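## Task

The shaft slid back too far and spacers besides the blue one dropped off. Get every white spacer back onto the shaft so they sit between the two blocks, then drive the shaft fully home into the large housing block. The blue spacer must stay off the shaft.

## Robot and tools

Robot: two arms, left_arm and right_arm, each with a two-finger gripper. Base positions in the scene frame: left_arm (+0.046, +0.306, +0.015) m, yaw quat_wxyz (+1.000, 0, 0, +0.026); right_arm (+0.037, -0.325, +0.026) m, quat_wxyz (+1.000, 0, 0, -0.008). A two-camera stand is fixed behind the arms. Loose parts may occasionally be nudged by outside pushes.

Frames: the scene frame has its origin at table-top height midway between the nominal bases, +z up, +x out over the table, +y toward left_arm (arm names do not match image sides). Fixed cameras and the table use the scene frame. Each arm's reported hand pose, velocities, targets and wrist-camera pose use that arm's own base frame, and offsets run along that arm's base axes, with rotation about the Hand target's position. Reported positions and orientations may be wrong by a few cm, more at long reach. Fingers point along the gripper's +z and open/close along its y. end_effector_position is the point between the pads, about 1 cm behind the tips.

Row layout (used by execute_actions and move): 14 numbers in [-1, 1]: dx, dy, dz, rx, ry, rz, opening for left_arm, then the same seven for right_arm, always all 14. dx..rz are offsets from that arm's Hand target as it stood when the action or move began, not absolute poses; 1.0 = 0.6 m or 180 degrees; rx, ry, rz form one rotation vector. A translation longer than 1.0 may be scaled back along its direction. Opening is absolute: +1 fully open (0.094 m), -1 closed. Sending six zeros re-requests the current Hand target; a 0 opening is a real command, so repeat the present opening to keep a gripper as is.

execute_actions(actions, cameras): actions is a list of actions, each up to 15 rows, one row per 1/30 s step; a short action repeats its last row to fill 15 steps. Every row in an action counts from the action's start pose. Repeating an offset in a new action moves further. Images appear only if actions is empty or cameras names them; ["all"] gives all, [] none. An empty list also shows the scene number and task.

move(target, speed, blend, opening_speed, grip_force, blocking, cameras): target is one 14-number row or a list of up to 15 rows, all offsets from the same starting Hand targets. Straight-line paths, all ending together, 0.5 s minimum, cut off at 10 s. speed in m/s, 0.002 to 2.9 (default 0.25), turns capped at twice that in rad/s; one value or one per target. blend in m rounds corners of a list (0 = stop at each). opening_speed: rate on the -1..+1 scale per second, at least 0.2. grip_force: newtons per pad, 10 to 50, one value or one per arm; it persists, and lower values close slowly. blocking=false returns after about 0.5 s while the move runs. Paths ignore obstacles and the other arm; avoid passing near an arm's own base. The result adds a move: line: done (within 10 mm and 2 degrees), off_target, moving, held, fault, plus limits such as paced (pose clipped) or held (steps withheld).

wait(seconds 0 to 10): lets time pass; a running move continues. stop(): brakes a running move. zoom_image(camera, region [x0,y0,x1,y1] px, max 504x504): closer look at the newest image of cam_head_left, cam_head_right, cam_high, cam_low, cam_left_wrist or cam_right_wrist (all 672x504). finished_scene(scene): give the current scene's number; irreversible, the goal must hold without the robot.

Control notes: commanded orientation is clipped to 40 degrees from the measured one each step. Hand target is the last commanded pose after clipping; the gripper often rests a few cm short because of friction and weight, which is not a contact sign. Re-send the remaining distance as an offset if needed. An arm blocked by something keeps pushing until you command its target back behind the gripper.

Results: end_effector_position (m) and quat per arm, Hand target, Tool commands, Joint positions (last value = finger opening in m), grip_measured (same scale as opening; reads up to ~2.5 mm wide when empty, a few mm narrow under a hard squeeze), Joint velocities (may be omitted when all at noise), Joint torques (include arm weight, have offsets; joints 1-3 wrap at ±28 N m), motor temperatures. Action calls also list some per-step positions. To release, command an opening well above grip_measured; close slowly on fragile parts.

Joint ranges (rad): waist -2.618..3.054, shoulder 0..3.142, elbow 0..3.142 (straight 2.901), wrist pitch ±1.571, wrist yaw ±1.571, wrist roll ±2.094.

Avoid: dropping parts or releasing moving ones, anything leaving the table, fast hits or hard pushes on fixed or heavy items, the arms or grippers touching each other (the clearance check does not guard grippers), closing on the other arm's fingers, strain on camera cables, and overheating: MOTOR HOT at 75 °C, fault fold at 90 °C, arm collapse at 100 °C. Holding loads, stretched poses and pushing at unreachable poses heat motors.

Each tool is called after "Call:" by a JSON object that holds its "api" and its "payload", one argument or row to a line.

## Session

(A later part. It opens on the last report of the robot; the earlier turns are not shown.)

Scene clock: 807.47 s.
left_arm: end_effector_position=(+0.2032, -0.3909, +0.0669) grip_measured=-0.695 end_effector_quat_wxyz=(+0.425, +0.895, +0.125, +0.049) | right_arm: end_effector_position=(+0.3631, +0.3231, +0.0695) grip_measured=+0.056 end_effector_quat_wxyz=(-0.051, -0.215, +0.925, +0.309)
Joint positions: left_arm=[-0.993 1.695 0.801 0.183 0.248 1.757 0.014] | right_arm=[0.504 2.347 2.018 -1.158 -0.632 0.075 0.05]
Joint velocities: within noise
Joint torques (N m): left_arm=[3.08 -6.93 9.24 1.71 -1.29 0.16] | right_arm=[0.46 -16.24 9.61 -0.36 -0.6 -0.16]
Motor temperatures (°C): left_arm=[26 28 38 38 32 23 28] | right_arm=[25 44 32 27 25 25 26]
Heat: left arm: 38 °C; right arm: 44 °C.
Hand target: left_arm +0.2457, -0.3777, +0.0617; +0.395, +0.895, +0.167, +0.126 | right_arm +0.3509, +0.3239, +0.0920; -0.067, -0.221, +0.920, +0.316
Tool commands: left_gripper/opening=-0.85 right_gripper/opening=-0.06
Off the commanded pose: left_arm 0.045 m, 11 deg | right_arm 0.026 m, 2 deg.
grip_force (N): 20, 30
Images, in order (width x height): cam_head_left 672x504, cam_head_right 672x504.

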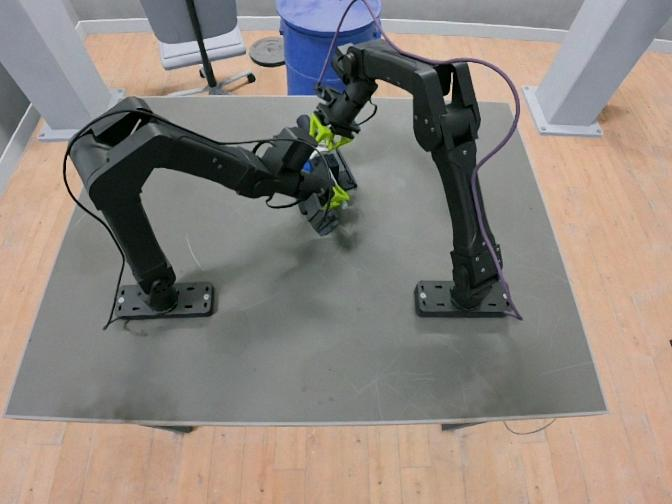

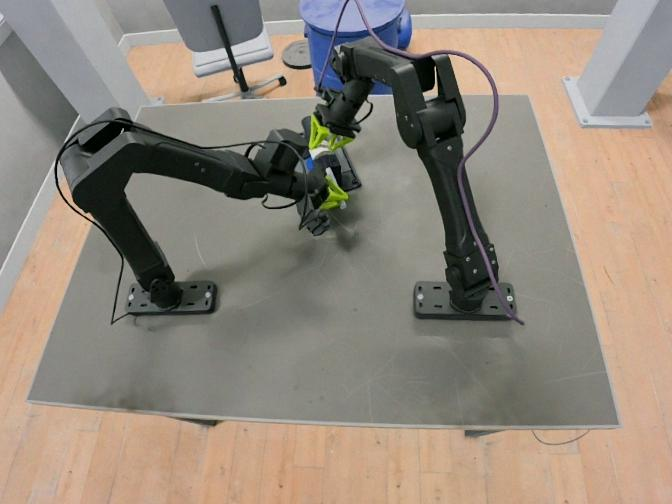

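Call:
{"api": "execute_actions", "payload": {
  "actions": [
    [[0,0,0,0,0,0,-0.85,0,0,0,-0.0026,0.0057,-0.0078,-0.06]]
  ]
}}

Call:
{"api": "execute_actions", "payload": {
  "actions": [
    [[0,0,0,0,0,0,-0.85,0,0,0,-0.0026,0.0057,-0.0078,-0.06]]
  ]
}}

Scene clock: 809.90 s.
left_arm: end_effector_position=(+0.2032, -0.3909, +0.0669) grip_measured=-0.695 end_effector_quat_wxyz=(+0.425, +0.895, +0.125, +0.049) | right_arm: end_effector_position=(+0.3631, +0.3228, +0.0693) grip_measured=+0.056 end_effector_quat_wxyz=(-0.054, -0.206, +0.927, +0.308)
Joint positions: left_arm=[-0.993 1.695 0.801 0.183 0.248 1.757 0.014] | right_arm=[0.504 2.347 2.018 -1.159 -0.63 0.094 0.05]
Joint torques (N m): left_arm=[3.07 -6.93 9.25 1.71 -1.29 0.16] | right_arm=[0.46 -16.21 9.63 -0.34 -0.62 -0.03]
Heat: left arm: 38 °C; right arm: 43 °C.
Hand target: left_arm +0.2457, -0.3777, +0.0617; +0.395, +0.895, +0.167, +0.126 | right_arm +0.3509, +0.3238, +0.0919; -0.072, -0.206, +0.924, +0.315
Off the commanded pose: left_arm 0.045 m, 11 deg | right_arm 0.026 m, 2 deg.
grip_force (N): 20, 30
Step readings (end_effector_position of left_arm | right_arm):
0: (+0.2032, -0.3909, +0.0669) | (+0.3631, +0.3231, +0.0695)
1: (+0.2032, -0.3909, +0.0669) | (+0.3631, +0.3231, +0.0695)
2: (+0.2032, -0.3909, +0.0669) | (+0.3631, +0.3230, +0.0694)
4: (+0.2032, -0.3909, +0.0669) | (+0.3631, +0.3229, +0.0694)
8: (+0.2032, -0.3909, +0.0669) | (+0.3630, +0.3228, +0.0693)
15: (+0.2032, -0.3909, +0.0669) | (+0.3631, +0.3228, +0.0693)

Scene clock: 810.60 s.
left_arm: end_effector_position=(+0.2032, -0.3909, +0.0669) grip_measured=-0.695 end_effector_quat_wxyz=(+0.425, +0.895, +0.125, +0.049) | right_arm: end_effector_position=(+0.3631, +0.3222, +0.0693) grip_measured=+0.056 end_effector_quat_wxyz=(-0.058, -0.192, +0.931, +0.305)
Joint positions: left_arm=[-0.993 1.695 0.801 0.183 0.248 1.757 0.014] | right_arm=[0.504 2.347 2.019 -1.162 -0.627 0.123 0.05]
Joint torques (N m): left_arm=[3.08 -6.94 9.25 1.71 -1.29 0.15] | right_arm=[0.47 -16.16 9.55 -0.34 -0.67 -0.02]
Heat: left arm: 38 °C; right arm: 43 °C.
Hand target: left_arm +0.2457, -0.3777, +0.0617; +0.395, +0.895, +0.167, +0.126 | right_arm +0.3508, +0.3238, +0.0919; -0.078, -0.192, +0.927, +0.314
Off the commanded pose: left_arm 0.045 m, 11 deg | right_arm 0.026 m, 2 deg.
grip_force (N): 20, 30
Step readings (end_effector_position of left_arm | right_arm):
0: (+0.2032, -0.3909, +0.0669) | (+0.3631, +0.3228, +0.0693)
1: (+0.2032, -0.3909, +0.0669) | (+0.3631, +0.3228, +0.0693)
2: (+0.2032, -0.3909, +0.0669) | (+0.3630, +0.3227, +0.0692)
4: (+0.2032, -0.3909, +0.0669) | (+0.3630, +0.3226, +0.0692)
8: (+0.2032, -0.3909, +0.0669) | (+0.3630, +0.3226, +0.0693)
15: (+0.2032, -0.3909, +0.0669) | (+0.3631, +0.3222, +0.0693)

Call:
{"api": "execute_actions", "payload": {
  "actions": [
    [[0,0,0,0,0,0,-0.85,0,0,0,-0.0008,0.0017,-0.0023,-0.06]]
  ],
  "cameras": ["cam_right_wrist"]
}}

Call:
{"api": "zoom_image", "payload": {
  "camera": "cam_right_wrist",
  "region": [270, 320, 490, 504]
}}

Call:
{"api": "zoom_image", "payload": {
  "camera": "cam_right_wrist",
  "region": [292, 444, 352, 504]
}}

Call:
{"api": "zoom_image", "payload": {
  "camera": "cam_right_wrist",
  "region": [350, 444, 410, 504]
}}

Call:
{"api": "zoom_image", "payload": {
  "camera": "cam_right_wrist",
  "region": [405, 424, 485, 504]
}}

Scene clock: 812.00 s.
left_arm: end_effector_position=(+0.2032, -0.3909, +0.0669) grip_measured=-0.695 end_effector_quat_wxyz=(+0.425, +0.895, +0.125, +0.049) | right_arm: end_effector_position=(+0.3631, +0.3222, +0.0692) grip_measured=+0.056 end_effector_quat_wxyz=(-0.060, -0.188, +0.932, +0.305)
Joint positions: left_arm=[-0.993 1.695 0.801 0.183 0.248 1.757 0.014] | right_arm=[0.504 2.347 2.019 -1.162 -0.627 0.131 0.05]
Joint torques (N m): left_arm=[3.08 -6.94 9.25 1.71 -1.29 0.16] | right_arm=[0.44 -16.13 9.61 -0.33 -0.66 -0.01]
Heat: left arm: 38 °C; right arm: 43 °C.
Hand target: left_arm +0.2457, -0.3777, +0.0617; +0.395, +0.895, +0.167, +0.126 | right_arm +0.3508, +0.3238, +0.0919; -0.079, -0.187, +0.928, +0.313
Off the commanded pose: left_arm 0.045 m, 11 deg | right_arm 0.026 m, 3 deg.
grip_force (N): 20, 30
Step readings (end_effector_position of left_arm | right_arm):
0: (+0.2032, -0.3909, +0.0669) | (+0.3631, +0.3222, +0.0693)
1: (+0.2032, -0.3909, +0.0669) | (+0.3631, +0.3222, +0.0693)
2: (+0.2032, -0.3909, +0.0669) | (+0.3631, +0.3222, +0.0693)
4: (+0.2032, -0.3909, +0.0669) | (+0.3632, +0.3222, +0.0692)
8: (+0.2032, -0.3909, +0.0669) | (+0.3631, +0.3222, +0.0692)
15: (+0.2032, -0.3909, +0.0669) | (+0.3631, +0.3222, +0.0692)
Images, in order (width x height): cam_right_wrist 672x504.

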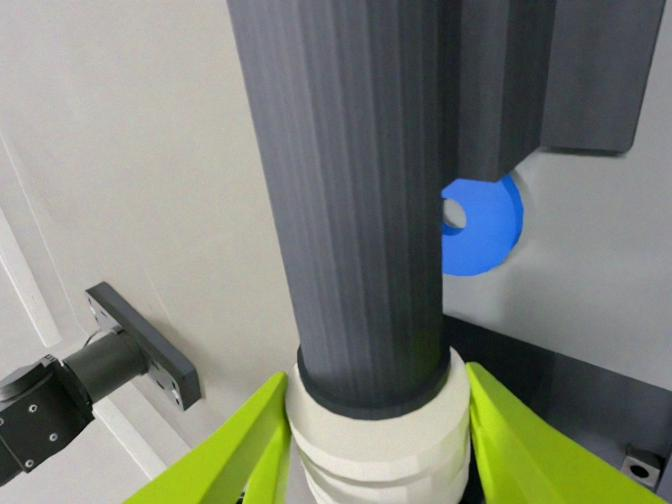

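Scaled by 2.291 from the camera's 672x504 image, which has a finer 960x720 frame.

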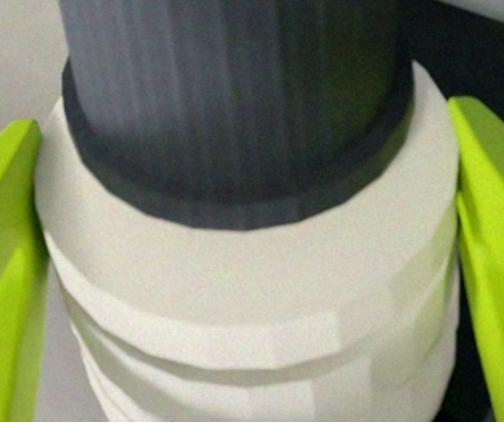

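Scaled by 8.400 from the camera's 672x504 image, which has a finer 960x720 frame.

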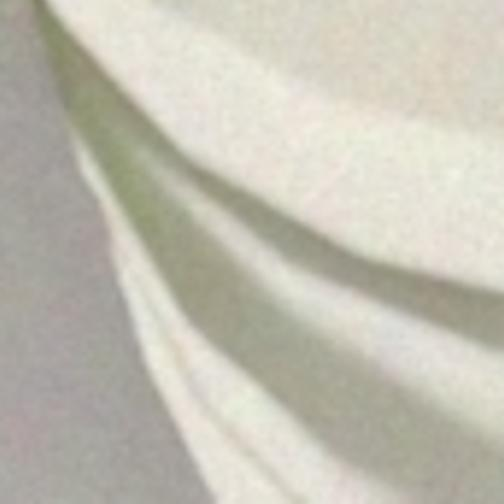

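Scaled by 8.400 from the camera's 672x504 image, which has a finer 960x720 frame.

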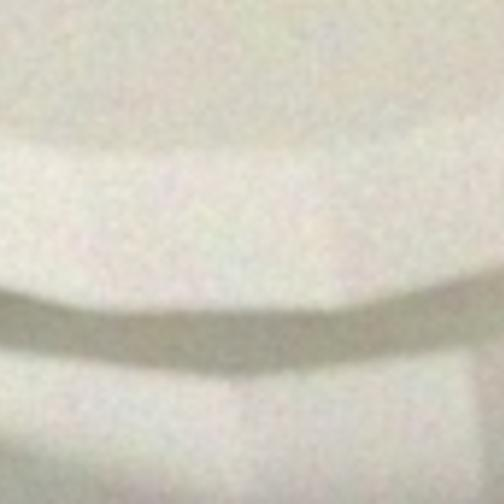

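Scaled by 6.300 from the camera's 672x504 image, which has a finer 960x720 frame.

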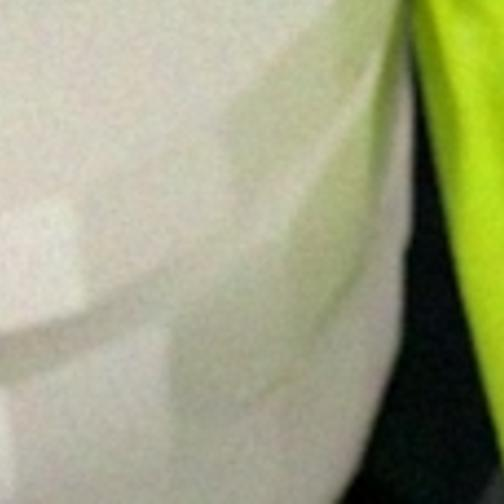

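Call:
{"api": "zoom_image", "payload": {
  "camera": "cam_right_wrist",
  "region": [420, 420, 480, 480]
}}

Call:
{"api": "zoom_image", "payload": {
  "camera": "cam_right_wrist",
  "region": [400, 444, 450, 494]
}}

Call:
{"api": "zoom_image", "payload": {
  "camera": "cam_right_wrist",
  "region": [280, 404, 340, 464]
}}

Scaled by 8.400 from the camera's 672x504 image, which has a finer 960x720 frame.

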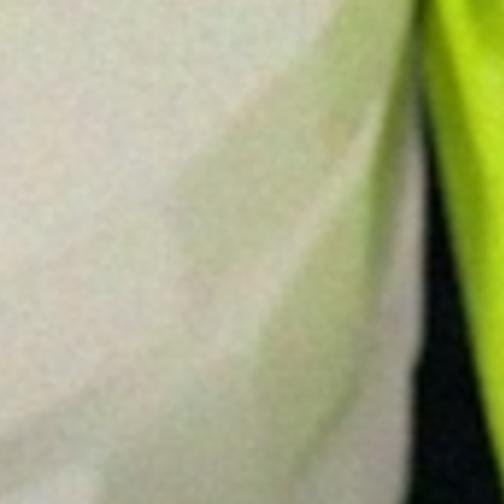

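Scaled by 10.080 from the camera's 672x504 image, which has a finer 960x720 frame.

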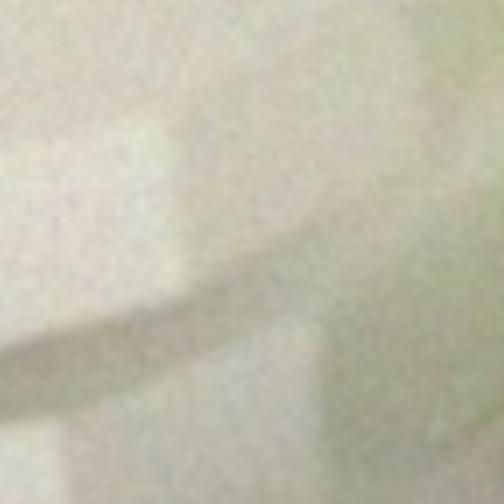

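Scaled by 8.400 from the camera's 672x504 image, which has a finer 960x720 frame.

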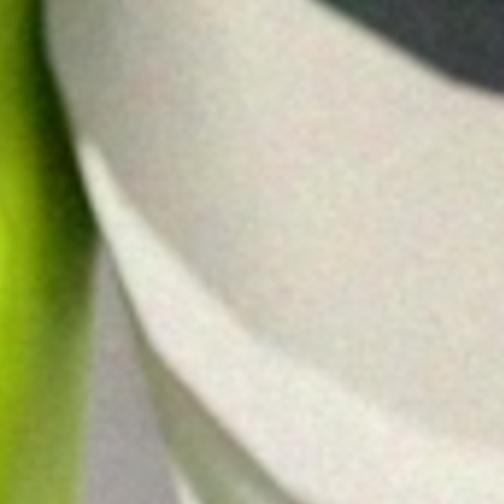

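Call:
{"api": "execute_actions", "payload": {
  "actions": [
    [[0,0,0,0,0,0,-0.85,-0.00065,0.00143,-0.00195,0,0,0,-0.06]]
  ]
}}

Call:
{"api": "execute_actions", "payload": {
  "actions": [
    [[0,0,0,0,0,0,-0.85,-0.00065,0.00143,-0.00195,0,0,0,-0.06]]
  ]
}}

Scene clock: 820.43 s.
left_arm: end_effector_position=(+0.2032, -0.3909, +0.0669) grip_measured=-0.695 end_effector_quat_wxyz=(+0.425, +0.895, +0.125, +0.049) | right_arm: end_effector_position=(+0.3625, +0.3227, +0.0692) grip_measured=+0.056 end_effector_quat_wxyz=(-0.060, -0.188, +0.932, +0.304)
Joint positions: left_arm=[-0.993 1.695 0.801 0.183 0.248 1.757 0.014] | right_arm=[0.506 2.347 2.019 -1.162 -0.626 0.134 0.05]
Joint torques (N m): left_arm=[3.07 -6.94 9.25 1.71 -1.29 0.16] | right_arm=[0.49 -16.06 9.33 -0.29 -0.68 0]
Heat: left arm: 38 °C; right arm: 43 °C.
Hand target: left_arm +0.2457, -0.3777, +0.0617; +0.395, +0.895, +0.167, +0.126 | right_arm +0.3504, +0.3247, +0.0907; -0.079, -0.187, +0.928, +0.313
Off the commanded pose: left_arm 0.045 m, 11 deg | right_arm 0.025 m, 2 deg.
grip_force (N): 20, 30
Step readings (end_effector_position of left_arm | right_arm):
0: (+0.2032, -0.3909, +0.0669) | (+0.3631, +0.3222, +0.0692)
1: (+0.2032, -0.3909, +0.0669) | (+0.3630, +0.3223, +0.0692)
2: (+0.2032, -0.3909, +0.0669) | (+0.3628, +0.3225, +0.0692)
4: (+0.2032, -0.3909, +0.0669) | (+0.3627, +0.3226, +0.0692)
8: (+0.2032, -0.3909, +0.0669) | (+0.3625, +0.3227, +0.0692)
15: (+0.2032, -0.3909, +0.0669) | (+0.3625, +0.3227, +0.0692)

Scene clock: 821.13 s.
left_arm: end_effector_position=(+0.2032, -0.3909, +0.0669) grip_measured=-0.695 end_effector_quat_wxyz=(+0.425, +0.895, +0.125, +0.049) | right_arm: end_effector_position=(+0.3625, +0.3227, +0.0692) grip_measured=+0.056 end_effector_quat_wxyz=(-0.061, -0.187, +0.932, +0.304)
Joint positions: left_arm=[-0.993 1.695 0.801 0.183 0.248 1.757 0.014] | right_arm=[0.506 2.347 2.019 -1.162 -0.626 0.136 0.05]
Joint torques (N m): left_arm=[3.08 -6.93 9.22 1.71 -1.29 0.15] | right_arm=[0.62 -15.99 9.06 -0.23 -0.68 0]
Heat: left arm: 38 °C; right arm: 43 °C.
Hand target: left_arm +0.2457, -0.3777, +0.0617; +0.395, +0.895, +0.167, +0.126 | right_arm +0.3500, +0.3256, +0.0895; -0.079, -0.187, +0.928, +0.313
Off the commanded pose: left_arm 0.045 m, 11 deg | right_arm 0.024 m, 2 deg.
grip_force (N): 20, 30
Step readings (end_effector_position of left_arm | right_arm):
0: (+0.2032, -0.3909, +0.0669) | (+0.3625, +0.3227, +0.0692)
1: (+0.2032, -0.3909, +0.0669) | (+0.3625, +0.3227, +0.0692)
2: (+0.2032, -0.3909, +0.0669) | (+0.3625, +0.3227, +0.0692)
4: (+0.2032, -0.3909, +0.0669) | (+0.3625, +0.3227, +0.0692)
8: (+0.2032, -0.3909, +0.0669) | (+0.3625, +0.3227, +0.0692)
15: (+0.2032, -0.3909, +0.0669) | (+0.3625, +0.3227, +0.0692)

Call:
{"api": "execute_actions", "payload": {
  "actions": [
    [[0,0,0,0,0,0,-0.85,-0.00043,0.0007,-0.0025,0,0,0,-0.06]]
  ]
}}

Call:
{"api": "execute_actions", "payload": {
  "actions": [
    [[0,0,0,0,0,0,-0.85,-0.00043,0.0007,-0.0025,0,0,0,-0.06]]
  ]
}}

Call:
{"api": "execute_actions", "payload": {
  "actions": [
    [[0,0,0,0,0,0,-0.85,-0.00043,0.0007,-0.0025,0,0,0,-0.06]]
  ]
}}

Scene clock: 822.97 s.
left_arm: end_effector_position=(+0.2032, -0.3909, +0.0669) grip_measured=-0.695 end_effector_quat_wxyz=(+0.425, +0.895, +0.125, +0.049) | right_arm: end_effector_position=(+0.3615, +0.3239, +0.0692) grip_measured=+0.056 end_effector_quat_wxyz=(-0.061, -0.188, +0.932, +0.304)
Joint positions: left_arm=[-0.993 1.695 0.801 0.183 0.248 1.757 0.014] | right_arm=[0.509 2.347 2.019 -1.162 -0.626 0.136 0.05]
Joint torques (N m): left_arm=[3.08 -6.95 9.25 1.7 -1.29 0.15] | right_arm=[0.47 -15.92 8.7 -0.18 -0.67 0]
Heat: left arm: 38 °C; right arm: 43 °C.
Hand target: left_arm +0.2457, -0.3777, +0.0617; +0.395, +0.895, +0.167, +0.126 | right_arm +0.3498, +0.3260, +0.0880; -0.079, -0.188, +0.928, +0.313
Off the commanded pose: left_arm 0.045 m, 11 deg | right_arm 0.022 m, 2 deg.
grip_force (N): 20, 30
Step readings (end_effector_position of left_arm | right_arm):
0: (+0.2032, -0.3909, +0.0669) | (+0.3625, +0.3227, +0.0692)
1: (+0.2032, -0.3909, +0.0669) | (+0.3624, +0.3229, +0.0692)
2: (+0.2032, -0.3909, +0.0669) | (+0.3620, +0.3233, +0.0692)
4: (+0.2032, -0.3909, +0.0669) | (+0.3617, +0.3237, +0.0692)
8: (+0.2032, -0.3909, +0.0669) | (+0.3615, +0.3239, +0.0692)
15: (+0.2032, -0.3909, +0.0669) | (+0.3615, +0.3239, +0.0692)

Scene clock: 823.67 s.
left_arm: end_effector_position=(+0.2032, -0.3909, +0.0669) grip_measured=-0.695 end_effector_quat_wxyz=(+0.425, +0.895, +0.125, +0.049) | right_arm: end_effector_position=(+0.3613, +0.3241, +0.0692) grip_measured=+0.056 end_effector_quat_wxyz=(-0.061, -0.188, +0.932, +0.304)
Joint positions: left_arm=[-0.993 1.695 0.801 0.183 0.248 1.757 0.014] | right_arm=[0.51 2.347 2.019 -1.162 -0.626 0.137 0.05]
Joint torques (N m): left_arm=[3.1 -6.93 9.25 1.71 -1.29 0.16] | right_arm=[0.44 -15.84 8.34 -0.12 -0.68 0]
Heat: left arm: 38 °C; right arm: 43 °C.
Hand target: left_arm +0.2457, -0.3777, +0.0617; +0.395, +0.895, +0.167, +0.126 | right_arm +0.3496, +0.3263, +0.0865; -0.079, -0.187, +0.928, +0.313
Off the commanded pose: left_arm 0.045 m, 11 deg | right_arm 0.021 m, 2 deg.
grip_force (N): 20, 30
Step readings (end_effector_position of left_arm | right_arm):
0: (+0.2032, -0.3909, +0.0669) | (+0.3615, +0.3239, +0.0692)
1: (+0.2032, -0.3909, +0.0669) | (+0.3615, +0.3239, +0.0692)
2: (+0.2032, -0.3909, +0.0669) | (+0.3614, +0.3240, +0.0692)
4: (+0.2032, -0.3909, +0.0669) | (+0.3613, +0.3241, +0.0692)
8: (+0.2032, -0.3909, +0.0669) | (+0.3613, +0.3241, +0.0692)
15: (+0.2032, -0.3909, +0.0669) | (+0.3613, +0.3241, +0.0692)

Scene clock: 824.37 s.
left_arm: end_effector_position=(+0.2032, -0.3909, +0.0669) grip_measured=-0.695 end_effector_quat_wxyz=(+0.425, +0.895, +0.125, +0.049) | right_arm: end_effector_position=(+0.3609, +0.3245, +0.0692) grip_measured=+0.056 end_effector_quat_wxyz=(-0.062, -0.188, +0.932, +0.304)
Joint positions: left_arm=[-0.993 1.695 0.801 0.183 0.248 1.757 0.014] | right_arm=[0.511 2.347 2.019 -1.162 -0.626 0.138 0.05]
Joint torques (N m): left_arm=[3.07 -6.93 9.26 1.71 -1.29 0.16] | right_arm=[0.46 -15.79 7.92 -0.06 -0.67 0]
Heat: left arm: 38 °C; right arm: 43 °C.
Hand target: left_arm +0.2457, -0.3777, +0.0617; +0.395, +0.895, +0.167, +0.126 | right_arm +0.3493, +0.3268, +0.0851; -0.079, -0.187, +0.928, +0.313
Off the commanded pose: left_arm 0.045 m, 11 deg | right_arm 0.020 m, 2 deg.
grip_force (N): 20, 30
Step readings (end_effector_position of left_arm | right_arm):
0: (+0.2032, -0.3909, +0.0669) | (+0.3613, +0.3241, +0.0692)
1: (+0.2032, -0.3909, +0.0669) | (+0.3612, +0.3243, +0.0692)
2: (+0.2032, -0.3909, +0.0669) | (+0.3611, +0.3244, +0.0692)
4: (+0.2032, -0.3909, +0.0669) | (+0.3609, +0.3245, +0.0692)
8: (+0.2032, -0.3909, +0.0669) | (+0.3609, +0.3245, +0.0692)
15: (+0.2032, -0.3909, +0.0669) | (+0.3609, +0.3245, +0.0692)

Call:
{"api": "execute_actions", "payload": {
  "actions": [],
  "cameras": ["cam_right_wrist"]
}}

Call:
{"api": "zoom_image", "payload": {
  "camera": "cam_right_wrist",
  "region": [270, 320, 490, 504]
}}

Call:
{"api": "zoom_image", "payload": {
  "camera": "cam_right_wrist",
  "region": [292, 444, 352, 504]
}}

Call:
{"api": "zoom_image", "payload": {
  "camera": "cam_right_wrist",
  "region": [350, 444, 410, 504]
}}

Call:
{"api": "zoom_image", "payload": {
  "camera": "cam_right_wrist",
  "region": [400, 444, 450, 494]
}}

Scene clock: 825.00 s.
left_arm: end_effector_position=(+0.2032, -0.3909, +0.0669) grip_measured=-0.695 end_effector_quat_wxyz=(+0.425, +0.895, +0.125, +0.049) | right_arm: end_effector_position=(+0.3609, +0.3245, +0.0692) grip_measured=+0.056 end_effector_quat_wxyz=(-0.062, -0.188, +0.932, +0.304)
Joint positions: left_arm=[-0.993 1.695 0.801 0.183 0.248 1.757 0.014] | right_arm=[0.511 2.347 2.019 -1.162 -0.626 0.138 0.05]
Joint velocities: within noise
Joint torques (N m): left_arm=[3.08 -6.93 9.24 1.71 -1.3 0.16] | right_arm=[0.47 -15.79 7.94 -0.06 -0.67 0]
Motor temperatures (°C): left_arm=[26 28 38 38 33 23 28] | right_arm=[25 43 32 27 25 25 26]
Heat: left arm: 38 °C; right arm: 43 °C.
Hand target: left_arm +0.2457, -0.3777, +0.0617; +0.395, +0.895, +0.167, +0.126 | right_arm +0.3493, +0.3268, +0.0851; -0.079, -0.187, +0.928, +0.313
Tool commands: left_gripper/opening=-0.85 right_gripper/opening=-0.06
Off the commanded pose: left_arm 0.045 m, 11 deg | right_arm 0.020 m, 2 deg.
grip_force (N): 20, 30
Images, in order (width x height): cam_right_wrist 672x504.

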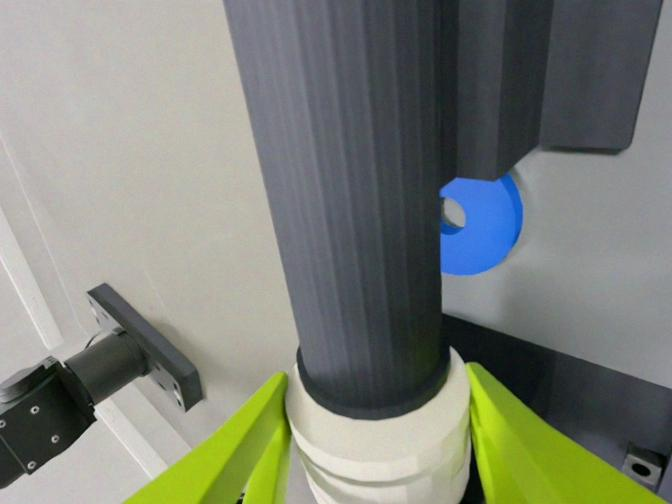

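Scaled by 2.291 from the camera's 672x504 image, which has a finer 960x720 frame.

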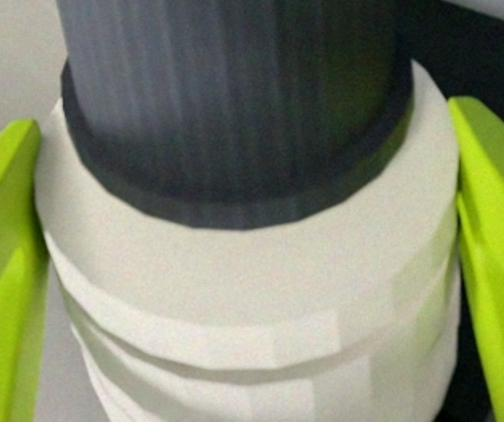

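Scaled by 8.400 from the camera's 672x504 image, which has a finer 960x720 frame.

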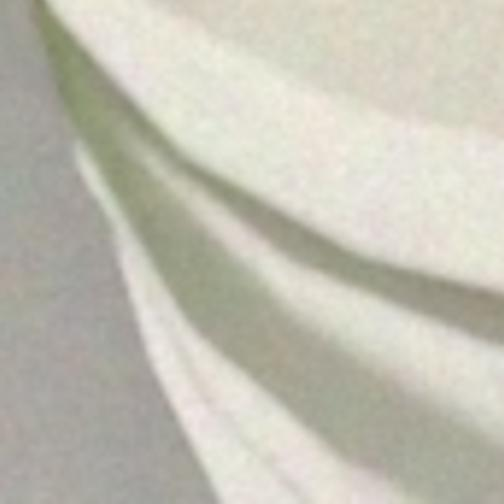

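Scaled by 8.400 from the camera's 672x504 image, which has a finer 960x720 frame.

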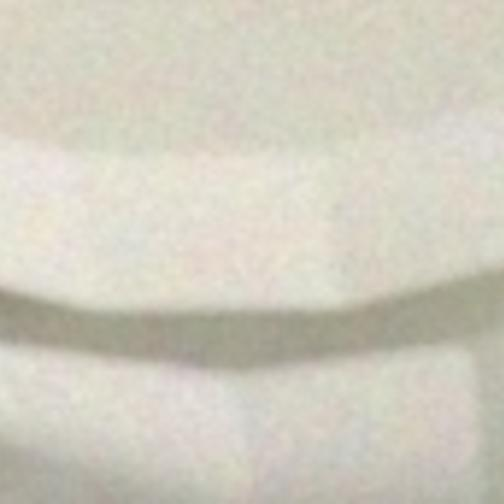

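Scaled by 10.080 from the camera's 672x504 image, which has a finer 960x720 frame.

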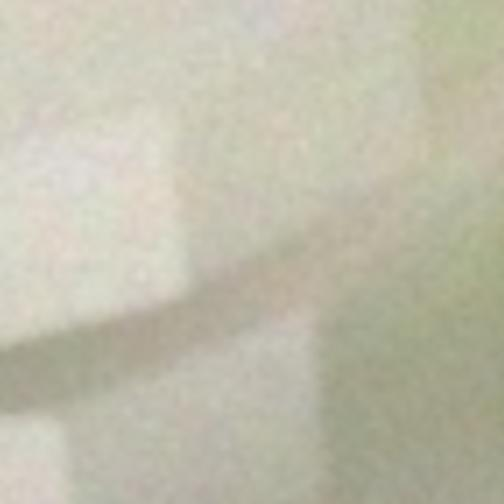

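Call:
{"api": "execute_actions", "payload": {
  "actions": [],
  "cameras": ["cam_high", "cam_low"]
}}

Call:
{"api": "zoom_image", "payload": {
  "camera": "cam_high",
  "region": [290, 225, 360, 290]
}}

Call:
{"api": "zoom_image", "payload": {
  "camera": "cam_low",
  "region": [290, 215, 360, 268]
}}

Scene clock: 826.73 s.
left_arm: end_effector_position=(+0.2032, -0.3909, +0.0669) grip_measured=-0.695 end_effector_quat_wxyz=(+0.425, +0.895, +0.125, +0.049) | right_arm: end_effector_position=(+0.3609, +0.3245, +0.0692) grip_measured=+0.056 end_effector_quat_wxyz=(-0.062, -0.188, +0.932, +0.304)
Joint positions: left_arm=[-0.993 1.695 0.801 0.183 0.248 1.757 0.014] | right_arm=[0.511 2.347 2.019 -1.162 -0.626 0.138 0.05]
Joint velocities: within noise
Joint torques (N m): left_arm=[3.1 -6.94 9.25 1.7 -1.29 0.16] | right_arm=[0.47 -15.79 7.92 -0.06 -0.67 0]
Motor temperatures (°C): left_arm=[26 28 38 38 33 23 28] | right_arm=[25 43 32 27 25 25 26]
Heat: left arm: 38 °C; right arm: 43 °C.
Hand target: left_arm +0.2457, -0.3777, +0.0617; +0.395, +0.895, +0.167, +0.126 | right_arm +0.3493, +0.3268, +0.0851; -0.079, -0.187, +0.928, +0.313
Tool commands: left_gripper/opening=-0.85 right_gripper/opening=-0.06
Off the commanded pose: left_arm 0.045 m, 11 deg | right_arm 0.020 m, 2 deg.
grip_force (N): 20, 30
Images, in order (width x height): cam_high 672x504, cam_low 672x504.

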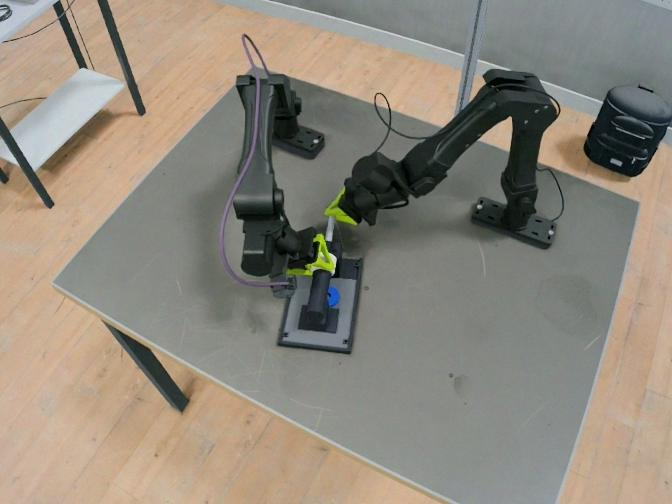

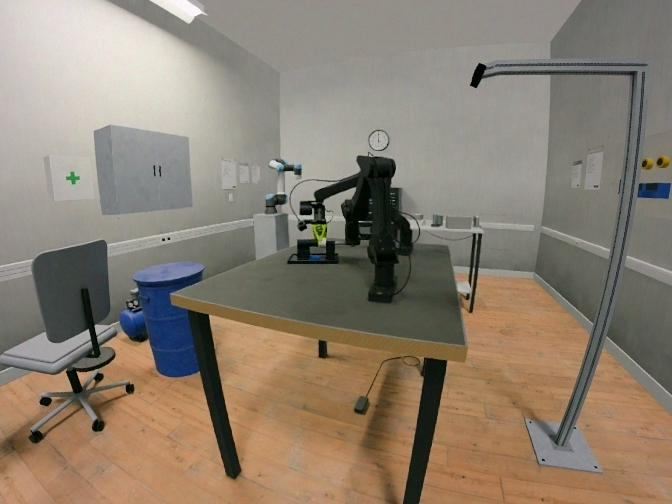

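Scaled by 7.200 from the camera's 672x504 image, which has a finer 960x720 frame.

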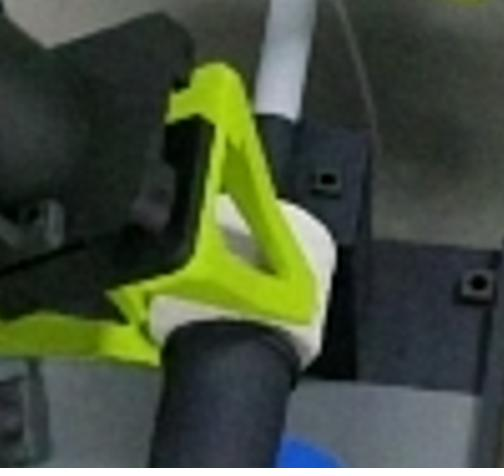

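Scaled by 7.200 from the camera's 672x504 image, which has a finer 960x720 frame.

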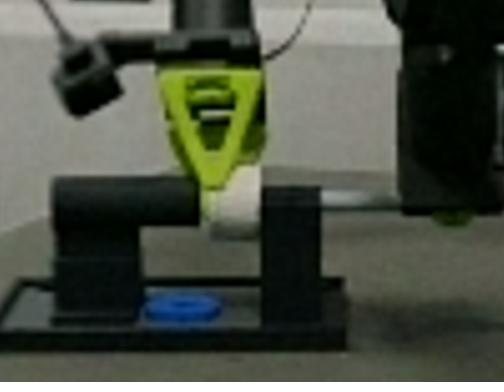

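Call:
{"api": "execute_actions", "payload": {
  "actions": [
    [[0,0,0,0,0,0,-0.85,0,0,-0.0035,0,0,0,-0.06]]
  ]
}}

Call:
{"api": "execute_actions", "payload": {
  "actions": [
    [[0,0,0,0,0,0,-0.85,0,0,-0.0035,0,0,0,-0.06]]
  ]
}}

Call:
{"api": "execute_actions", "payload": {
  "actions": [
    [[0,0,0,0,0,0,-0.85,0,0,-0.0035,0,0,0,-0.06]]
  ]
}}

Scene clock: 828.80 s.
left_arm: end_effector_position=(+0.2032, -0.3909, +0.0669) grip_measured=-0.695 end_effector_quat_wxyz=(+0.425, +0.895, +0.125, +0.049) | right_arm: end_effector_position=(+0.3609, +0.3245, +0.0692) grip_measured=+0.056 end_effector_quat_wxyz=(-0.062, -0.188, +0.932, +0.304)
Joint positions: left_arm=[-0.993 1.695 0.801 0.183 0.248 1.757 0.014] | right_arm=[0.511 2.347 2.019 -1.162 -0.626 0.138 0.05]
Joint torques (N m): left_arm=[3.08 -6.93 9.24 1.71 -1.29 0.16] | right_arm=[0.47 -15.66 7.46 0.01 -0.68 -0.01]
Heat: left arm: 38 °C; right arm: 43 °C.
Hand target: left_arm +0.2457, -0.3777, +0.0617; +0.395, +0.895, +0.167, +0.126 | right_arm +0.3493, +0.3268, +0.0830; -0.079, -0.187, +0.928, +0.313
Off the commanded pose: left_arm 0.045 m, 11 deg | right_arm 0.018 m, 2 deg.
grip_force (N): 20, 30
Step readings (end_effector_position of left_arm | right_arm):
0: (+0.2032, -0.3909, +0.0669) | (+0.3609, +0.3245, +0.0692)
1: (+0.2032, -0.3909, +0.0669) | (+0.3609, +0.3245, +0.0692)
2: (+0.2032, -0.3909, +0.0669) | (+0.3609, +0.3245, +0.0692)
4: (+0.2032, -0.3909, +0.0669) | (+0.3609, +0.3245, +0.0692)
8: (+0.2032, -0.3909, +0.0669) | (+0.3609, +0.3245, +0.0692)
15: (+0.2032, -0.3909, +0.0669) | (+0.3609, +0.3245, +0.0692)

Scene clock: 829.50 s.
left_arm: end_effector_position=(+0.2032, -0.3909, +0.0669) grip_measured=-0.695 end_effector_quat_wxyz=(+0.425, +0.895, +0.125, +0.049) | right_arm: end_effector_position=(+0.3609, +0.3245, +0.0692) grip_measured=+0.056 end_effector_quat_wxyz=(-0.062, -0.188, +0.932, +0.304)
Joint positions: left_arm=[-0.993 1.695 0.801 0.183 0.248 1.757 0.014] | right_arm=[0.511 2.347 2.019 -1.162 -0.626 0.138 0.05]
Joint torques (N m): left_arm=[3.07 -6.94 9.24 1.72 -1.3 0.16] | right_arm=[0.47 -15.54 6.97 0.08 -0.67 -0.01]
Heat: left arm: 38 °C; right arm: 43 °C.
Hand target: left_arm +0.2457, -0.3777, +0.0617; +0.395, +0.895, +0.167, +0.126 | right_arm +0.3493, +0.3268, +0.0809; -0.079, -0.187, +0.928, +0.313
Off the commanded pose: left_arm 0.045 m, 11 deg | right_arm 0.017 m, 2 deg.
grip_force (N): 20, 30
Step readings (end_effector_position of left_arm | right_arm):
0: (+0.2032, -0.3909, +0.0669) | (+0.3609, +0.3245, +0.0692)
1: (+0.2032, -0.3909, +0.0669) | (+0.3609, +0.3245, +0.0692)
2: (+0.2032, -0.3909, +0.0669) | (+0.3609, +0.3245, +0.0692)
4: (+0.2032, -0.3909, +0.0669) | (+0.3609, +0.3245, +0.0692)
8: (+0.2032, -0.3909, +0.0669) | (+0.3609, +0.3245, +0.0692)
15: (+0.2032, -0.3909, +0.0669) | (+0.3609, +0.3245, +0.0692)

Scene clock: 830.20 s.
left_arm: end_effector_position=(+0.2032, -0.3909, +0.0669) grip_measured=-0.695 end_effector_quat_wxyz=(+0.425, +0.895, +0.125, +0.049) | right_arm: end_effector_position=(+0.3610, +0.3246, +0.0692) grip_measured=+0.056 end_effector_quat_wxyz=(-0.062, -0.188, +0.932, +0.304)
Joint positions: left_arm=[-0.993 1.695 0.801 0.183 0.248 1.757 0.014] | right_arm=[0.511 2.347 2.019 -1.162 -0.626 0.138 0.05]
Joint torques (N m): left_arm=[3.1 -6.94 9.24 1.71 -1.29 0.16] | right_arm=[0.44 -15.45 6.52 0.15 -0.68 -0.02]
Heat: left arm: 38 °C; right arm: 43 °C.
Hand target: left_arm +0.2457, -0.3777, +0.0617; +0.395, +0.895, +0.167, +0.126 | right_arm +0.3493, +0.3268, +0.0788; -0.079, -0.187, +0.928, +0.313
Off the commanded pose: left_arm 0.045 m, 11 deg | right_arm 0.015 m, 2 deg.
grip_force (N): 20, 30
Step readings (end_effector_position of left_arm | right_arm):
0: (+0.2032, -0.3909, +0.0669) | (+0.3609, +0.3245, +0.0692)
1: (+0.2032, -0.3909, +0.0669) | (+0.3610, +0.3246, +0.0692)
2: (+0.2032, -0.3909, +0.0669) | (+0.3610, +0.3246, +0.0692)
4: (+0.2032, -0.3909, +0.0669) | (+0.3610, +0.3246, +0.0692)
8: (+0.2032, -0.3909, +0.0669) | (+0.3610, +0.3246, +0.0692)
15: (+0.2032, -0.3909, +0.0669) | (+0.3610, +0.3246, +0.0692)

Call:
{"api": "execute_actions", "payload": {
  "actions": [
    [[0,0,0,0,0,0,-0.85,0,0,-0.0035,0,0,0,-0.06]]
  ]
}}

Call:
{"api": "execute_actions", "payload": {
  "actions": [
    [[0,0,0,0,0,0,-0.85,0,0,-0.0035,0,0,0,-0.06]]
  ]
}}

Call:
{"api": "execute_actions", "payload": {
  "actions": [
    [[0,0,0,0,0,0,-0.85,0,0,-0.0035,0,0,0,-0.06]]
  ]
}}

Scene clock: 831.57 s.
left_arm: end_effector_position=(+0.2032, -0.3909, +0.0669) grip_measured=-0.695 end_effector_quat_wxyz=(+0.425, +0.895, +0.125, +0.049) | right_arm: end_effector_position=(+0.3611, +0.3246, +0.0692) grip_measured=+0.056 end_effector_quat_wxyz=(-0.061, -0.188, +0.932, +0.304)
Joint positions: left_arm=[-0.993 1.695 0.801 0.183 0.248 1.757 0.014] | right_arm=[0.511 2.347 2.019 -1.161 -0.626 0.138 0.05]
Joint torques (N m): left_arm=[3.08 -6.94 9.25 1.71 -1.29 0.16] | right_arm=[0.46 -15.34 6.06 0.21 -0.67 -0.02]
Heat: left arm: 38 °C; right arm: 43 °C.
Hand target: left_arm +0.2457, -0.3777, +0.0617; +0.395, +0.895, +0.167, +0.126 | right_arm +0.3493, +0.3268, +0.0767; -0.079, -0.187, +0.928, +0.313
Off the commanded pose: left_arm 0.045 m, 11 deg | right_arm 0.014 m, 2 deg.
grip_force (N): 20, 30
Step readings (end_effector_position of left_arm | right_arm):
0: (+0.2032, -0.3909, +0.0669) | (+0.3610, +0.3246, +0.0692)
1: (+0.2032, -0.3909, +0.0669) | (+0.3610, +0.3246, +0.0692)
2: (+0.2032, -0.3909, +0.0669) | (+0.3611, +0.3246, +0.0692)
4: (+0.2032, -0.3909, +0.0669) | (+0.3611, +0.3246, +0.0692)
8: (+0.2032, -0.3909, +0.0669) | (+0.3611, +0.3246, +0.0692)
15: (+0.2032, -0.3909, +0.0669) | (+0.3611, +0.3246, +0.0692)

Scene clock: 832.27 s.
left_arm: end_effector_position=(+0.2032, -0.3909, +0.0669) grip_measured=-0.695 end_effector_quat_wxyz=(+0.425, +0.895, +0.125, +0.049) | right_arm: end_effector_position=(+0.3611, +0.3246, +0.0692) grip_measured=+0.056 end_effector_quat_wxyz=(-0.061, -0.188, +0.932, +0.304)
Joint positions: left_arm=[-0.993 1.695 0.801 0.183 0.248 1.757 0.014] | right_arm=[0.511 2.347 2.019 -1.161 -0.626 0.138 0.05]
Joint torques (N m): left_arm=[3.08 -6.94 9.25 1.71 -1.3 0.16] | right_arm=[0.47 -15.21 5.63 0.29 -0.67 -0.02]
Heat: left arm: 38 °C; right arm: 43 °C.
Hand target: left_arm +0.2457, -0.3777, +0.0617; +0.395, +0.895, +0.167, +0.126 | right_arm +0.3493, +0.3268, +0.0746; -0.079, -0.187, +0.928, +0.313
Off the commanded pose: left_arm 0.045 m, 11 deg | right_arm 0.013 m, 2 deg.
grip_force (N): 20, 30
Step readings (end_effector_position of left_arm | right_arm):
0: (+0.2032, -0.3909, +0.0669) | (+0.3611, +0.3246, +0.0692)
1: (+0.2032, -0.3909, +0.0669) | (+0.3611, +0.3246, +0.0692)
2: (+0.2032, -0.3909, +0.0669) | (+0.3611, +0.3246, +0.0692)
4: (+0.2032, -0.3909, +0.0669) | (+0.3611, +0.3246, +0.0692)
8: (+0.2032, -0.3909, +0.0669) | (+0.3611, +0.3246, +0.0692)
15: (+0.2032, -0.3909, +0.0669) | (+0.3611, +0.3246, +0.0692)

Scene clock: 832.97 s.
left_arm: end_effector_position=(+0.2032, -0.3909, +0.0669) grip_measured=-0.695 end_effector_quat_wxyz=(+0.425, +0.895, +0.125, +0.049) | right_arm: end_effector_position=(+0.3615, +0.3250, +0.0687) grip_measured=+0.056 end_effector_quat_wxyz=(-0.060, -0.189, +0.932, +0.305)
Joint positions: left_arm=[-0.993 1.695 0.801 0.183 0.248 1.757 0.014] | right_arm=[0.511 2.347 2.017 -1.156 -0.627 0.139 0.05]
Joint torques (N m): left_arm=[3.07 -6.93 9.26 1.71 -1.29 0.16] | right_arm=[0.47 -15.13 5.31 0.31 -0.66 -0.03]
Heat: left arm: 38 °C; right arm: 43 °C.
Hand target: left_arm +0.2457, -0.3777, +0.0617; +0.395, +0.895, +0.167, +0.126 | right_arm +0.3493, +0.3268, +0.0725; -0.079, -0.187, +0.928, +0.313
Off the commanded pose: left_arm 0.045 m, 11 deg | right_arm 0.013 m, 2 deg.
grip_force (N): 20, 30
Step readings (end_effector_position of left_arm | right_arm):
0: (+0.2032, -0.3909, +0.0669) | (+0.3611, +0.3246, +0.0692)
1: (+0.2032, -0.3909, +0.0669) | (+0.3610, +0.3246, +0.0689)
2: (+0.2032, -0.3909, +0.0669) | (+0.3610, +0.3246, +0.0686)
4: (+0.2032, -0.3909, +0.0669) | (+0.3612, +0.3248, +0.0687)
8: (+0.2032, -0.3909, +0.0669) | (+0.3615, +0.3250, +0.0687)
15: (+0.2032, -0.3909, +0.0669) | (+0.3615, +0.3250, +0.0687)

Call:
{"api": "execute_actions", "payload": {
  "actions": [],
  "cameras": ["cam_right_wrist"]
}}

Call:
{"api": "zoom_image", "payload": {
  "camera": "cam_right_wrist",
  "region": [270, 320, 490, 504]
}}

Call:
{"api": "zoom_image", "payload": {
  "camera": "cam_right_wrist",
  "region": [292, 444, 352, 504]
}}

Call:
{"api": "zoom_image", "payload": {
  "camera": "cam_right_wrist",
  "region": [350, 444, 410, 504]
}}

Call:
{"api": "zoom_image", "payload": {
  "camera": "cam_right_wrist",
  "region": [400, 444, 450, 494]
}}

Scene clock: 833.53 s.
left_arm: end_effector_position=(+0.2032, -0.3909, +0.0669) grip_measured=-0.695 end_effector_quat_wxyz=(+0.425, +0.895, +0.125, +0.049) | right_arm: end_effector_position=(+0.3615, +0.3250, +0.0687) grip_measured=+0.056 end_effector_quat_wxyz=(-0.060, -0.189, +0.932, +0.305)
Joint positions: left_arm=[-0.993 1.695 0.801 0.183 0.248 1.757 0.014] | right_arm=[0.511 2.347 2.017 -1.156 -0.627 0.139 0.05]
Joint velocities: within noise
Joint torques (N m): left_arm=[3.08 -6.94 9.25 1.71 -1.29 0.17] | right_arm=[0.47 -15.1 5.31 0.3 -0.67 -0.02]
Motor temperatures (°C): left_arm=[26 28 38 38 33 23 28] | right_arm=[25 43 31 27 25 25 26]
Heat: left arm: 38 °C; right arm: 43 °C.
Hand target: left_arm +0.2457, -0.3777, +0.0617; +0.395, +0.895, +0.167, +0.126 | right_arm +0.3493, +0.3268, +0.0725; -0.079, -0.187, +0.928, +0.313
Tool commands: left_gripper/opening=-0.85 right_gripper/opening=-0.06
Off the commanded pose: left_arm 0.045 m, 11 deg | right_arm 0.013 m, 2 deg.
grip_force (N): 20, 30
Images, in order (width x height): cam_right_wrist 672x504.

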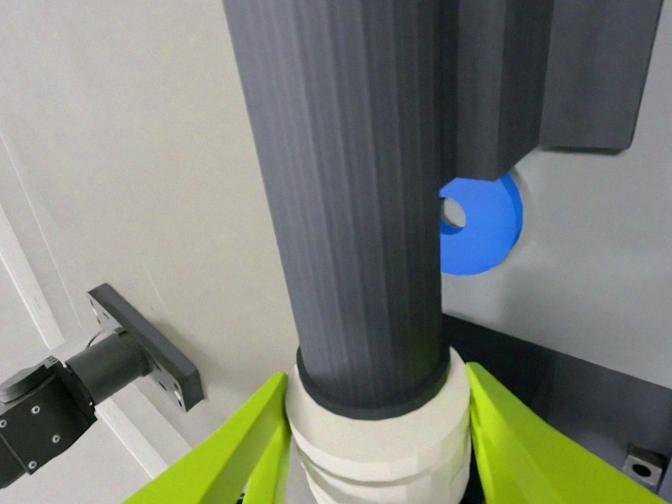

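Scaled by 2.291 from the camera's 672x504 image, which has a finer 960x720 frame.

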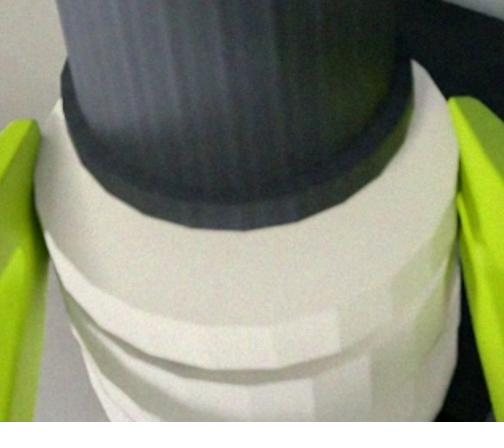

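Scaled by 8.400 from the camera's 672x504 image, which has a finer 960x720 frame.

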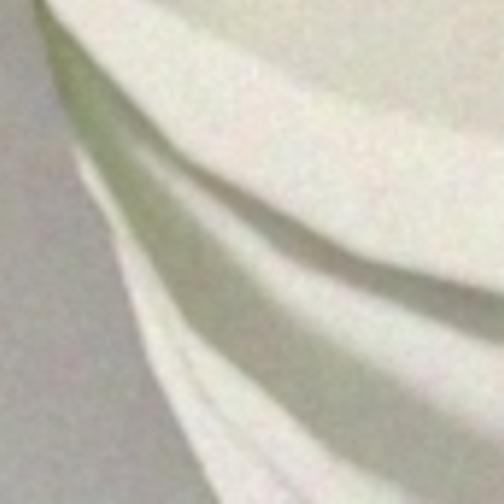

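Scaled by 8.400 from the camera's 672x504 image, which has a finer 960x720 frame.

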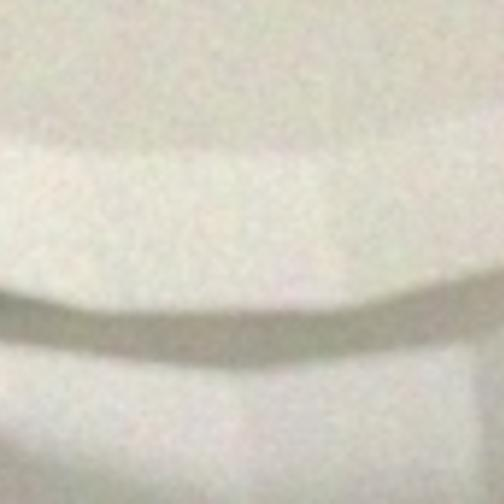

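Scaled by 10.080 from the camera's 672x504 image, which has a finer 960x720 frame.

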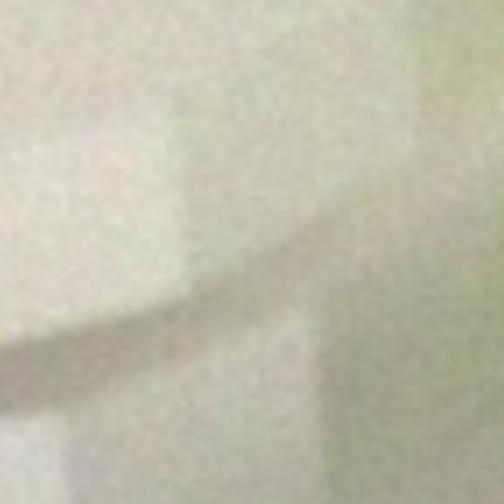

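Call:
{"api": "execute_actions", "payload": {
  "actions": [
    [[0.0145,0.0045,0,0.0056,-0.0086,0.0122,-0.85,0,0,0,0,0,0,-0.06]]
  ]
}}

Call:
{"api": "execute_actions", "payload": {
  "actions": [
    [[0.0145,0.0045,0,0.0056,-0.0086,0.0122,-0.85,0,0,0,0,0,0,-0.06]]
  ]
}}

Scene clock: 839.27 s.
left_arm: end_effector_position=(+0.2037, -0.3909, +0.0666) grip_measured=-0.695 end_effector_quat_wxyz=(+0.422, +0.896, +0.126, +0.054) | right_arm: end_effector_position=(+0.3615, +0.3251, +0.0688) grip_measured=+0.056 end_effector_quat_wxyz=(-0.060, -0.189, +0.932, +0.305)
Joint positions: left_arm=[-0.998 1.695 0.805 0.175 0.234 1.757 0.014] | right_arm=[0.511 2.347 2.017 -1.156 -0.627 0.139 0.05]
Joint torques (N m): left_arm=[3.49 -7.02 9.31 1.74 -1.59 0.14] | right_arm=[0.44 -15.13 5.3 0.31 -0.66 -0.03]
Heat: left arm: 38 °C; right arm: 43 °C.
Hand target: left_arm +0.2543, -0.3750, +0.0617; +0.387, +0.893, +0.177, +0.147 | right_arm +0.3493, +0.3268, +0.0725; -0.079, -0.187, +0.928, +0.314
Off the commanded pose: left_arm 0.053 m, 13 deg | right_arm 0.013 m, 2 deg.
grip_force (N): 20, 30
Step readings (end_effector_position of left_arm | right_arm):
0: (+0.2032, -0.3909, +0.0669) | (+0.3615, +0.3250, +0.0687)
1: (+0.2035, -0.3908, +0.0668) | (+0.3615, +0.3250, +0.0687)
2: (+0.2036, -0.3909, +0.0668) | (+0.3615, +0.3250, +0.0687)
4: (+0.2036, -0.3910, +0.0667) | (+0.3615, +0.3250, +0.0687)
8: (+0.2036, -0.3910, +0.0666) | (+0.3615, +0.3251, +0.0688)
15: (+0.2037, -0.3910, +0.0667) | (+0.3615, +0.3251, +0.0688)

Scene clock: 839.97 s.
left_arm: end_effector_position=(+0.2043, -0.3909, +0.0663) grip_measured=-0.695 end_effector_quat_wxyz=(+0.418, +0.897, +0.129, +0.058) | right_arm: end_effector_position=(+0.3615, +0.3251, +0.0688) grip_measured=+0.056 end_effector_quat_wxyz=(-0.060, -0.189, +0.932, +0.305)
Joint positions: left_arm=[-1.003 1.695 0.81 0.164 0.219 1.754 0.014] | right_arm=[0.511 2.347 2.017 -1.156 -0.627 0.139 0.05]
Joint torques (N m): left_arm=[3.95 -7.05 9.35 1.79 -1.86 0.16] | right_arm=[0.46 -15.13 5.31 0.31 -0.66 -0.03]
Heat: left arm: 38 °C; right arm: 43 °C.
Hand target: left_arm +0.2630, -0.3724, +0.0618; +0.379, +0.891, +0.188, +0.168 | right_arm +0.3493, +0.3268, +0.0725; -0.079, -0.187, +0.928, +0.314
Off the commanded pose: left_arm 0.062 m, 15 deg | right_arm 0.013 m, 2 deg.
grip_force (N): 20, 30
Step readings (end_effector_position of left_arm | right_arm):
0: (+0.2037, -0.3909, +0.0666) | (+0.3615, +0.3251, +0.0688)
1: (+0.2041, -0.3908, +0.0666) | (+0.3615, +0.3251, +0.0688)
2: (+0.2042, -0.3909, +0.0666) | (+0.3615, +0.3251, +0.0688)
4: (+0.2042, -0.3908, +0.0664) | (+0.3615, +0.3251, +0.0688)
8: (+0.2043, -0.3909, +0.0664) | (+0.3615, +0.3251, +0.0688)
15: (+0.2043, -0.3909, +0.0663) | (+0.3615, +0.3251, +0.0688)

Call:
{"api": "execute_actions", "payload": {
  "actions": [],
  "cameras": ["cam_right_wrist", "cam_left_wrist"]
}}

Call:
{"api": "zoom_image", "payload": {
  "camera": "cam_right_wrist",
  "region": [270, 320, 490, 504]
}}

Call:
{"api": "zoom_image", "payload": {
  "camera": "cam_right_wrist",
  "region": [350, 444, 410, 504]
}}

Scene clock: 840.80 s.
left_arm: end_effector_position=(+0.2043, -0.3909, +0.0663) grip_measured=-0.695 end_effector_quat_wxyz=(+0.418, +0.897, +0.129, +0.058) | right_arm: end_effector_position=(+0.3615, +0.3251, +0.0688) grip_measured=+0.056 end_effector_quat_wxyz=(-0.060, -0.189, +0.932, +0.305)
Joint positions: left_arm=[-1.003 1.695 0.81 0.164 0.219 1.754 0.014] | right_arm=[0.511 2.347 2.017 -1.156 -0.627 0.139 0.05]
Joint velocities: within noise
Joint torques (N m): left_arm=[3.93 -7.04 9.36 1.78 -1.86 0.16] | right_arm=[0.46 -15.13 5.31 0.31 -0.66 -0.03]
Motor temperatures (°C): left_arm=[26 28 38 38 33 23 28] | right_arm=[25 43 31 26 25 25 26]
Heat: left arm: 38 °C; right arm: 43 °C.
Hand target: left_arm +0.2630, -0.3724, +0.0618; +0.379, +0.891, +0.188, +0.168 | right_arm +0.3493, +0.3268, +0.0725; -0.079, -0.187, +0.928, +0.314
Tool commands: left_gripper/opening=-0.85 right_gripper/opening=-0.06
Off the commanded pose: left_arm 0.062 m, 15 deg | right_arm 0.013 m, 2 deg.
grip_force (N): 20, 30
Images, in order (width x height): cam_left_wrist 672x504, cam_right_wrist 672x504.

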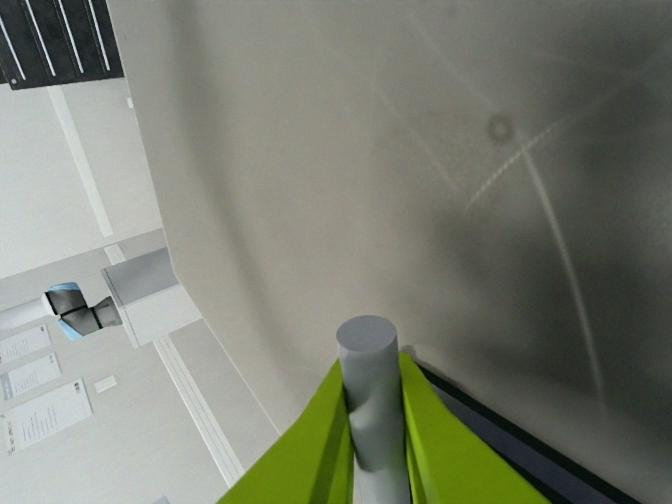

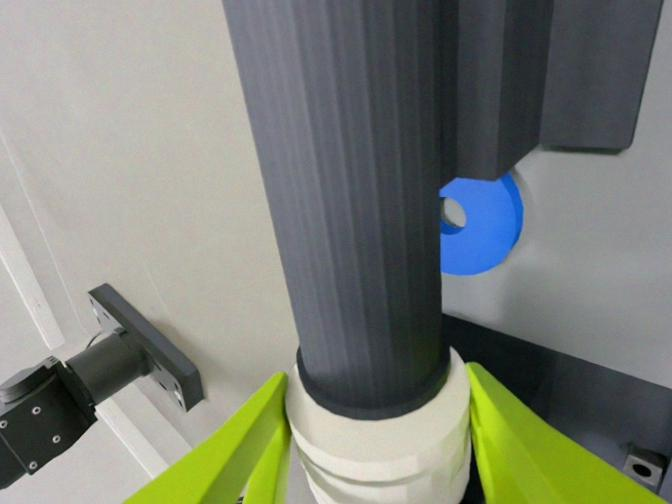

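Scaled by 2.291 from the camera's 672x504 image, which has a finer 960x720 frame.

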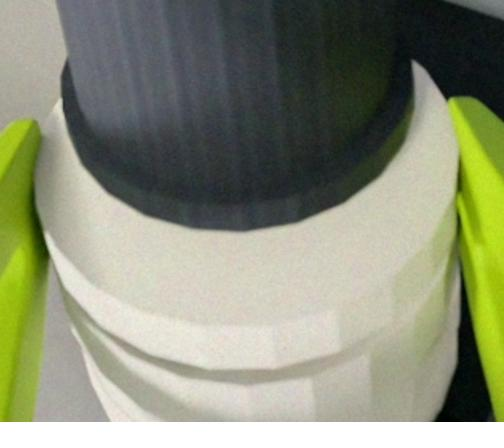

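Scaled by 8.400 from the camera's 672x504 image, which has a finer 960x720 frame.

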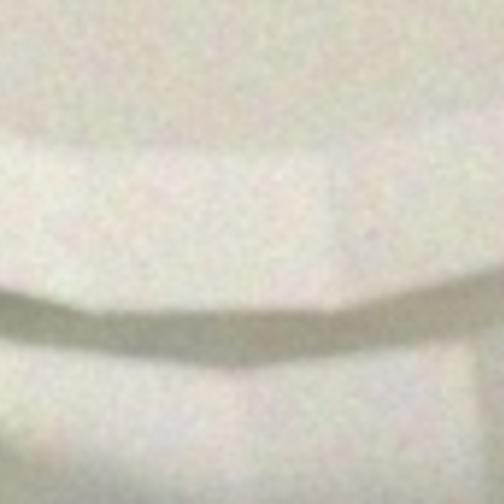

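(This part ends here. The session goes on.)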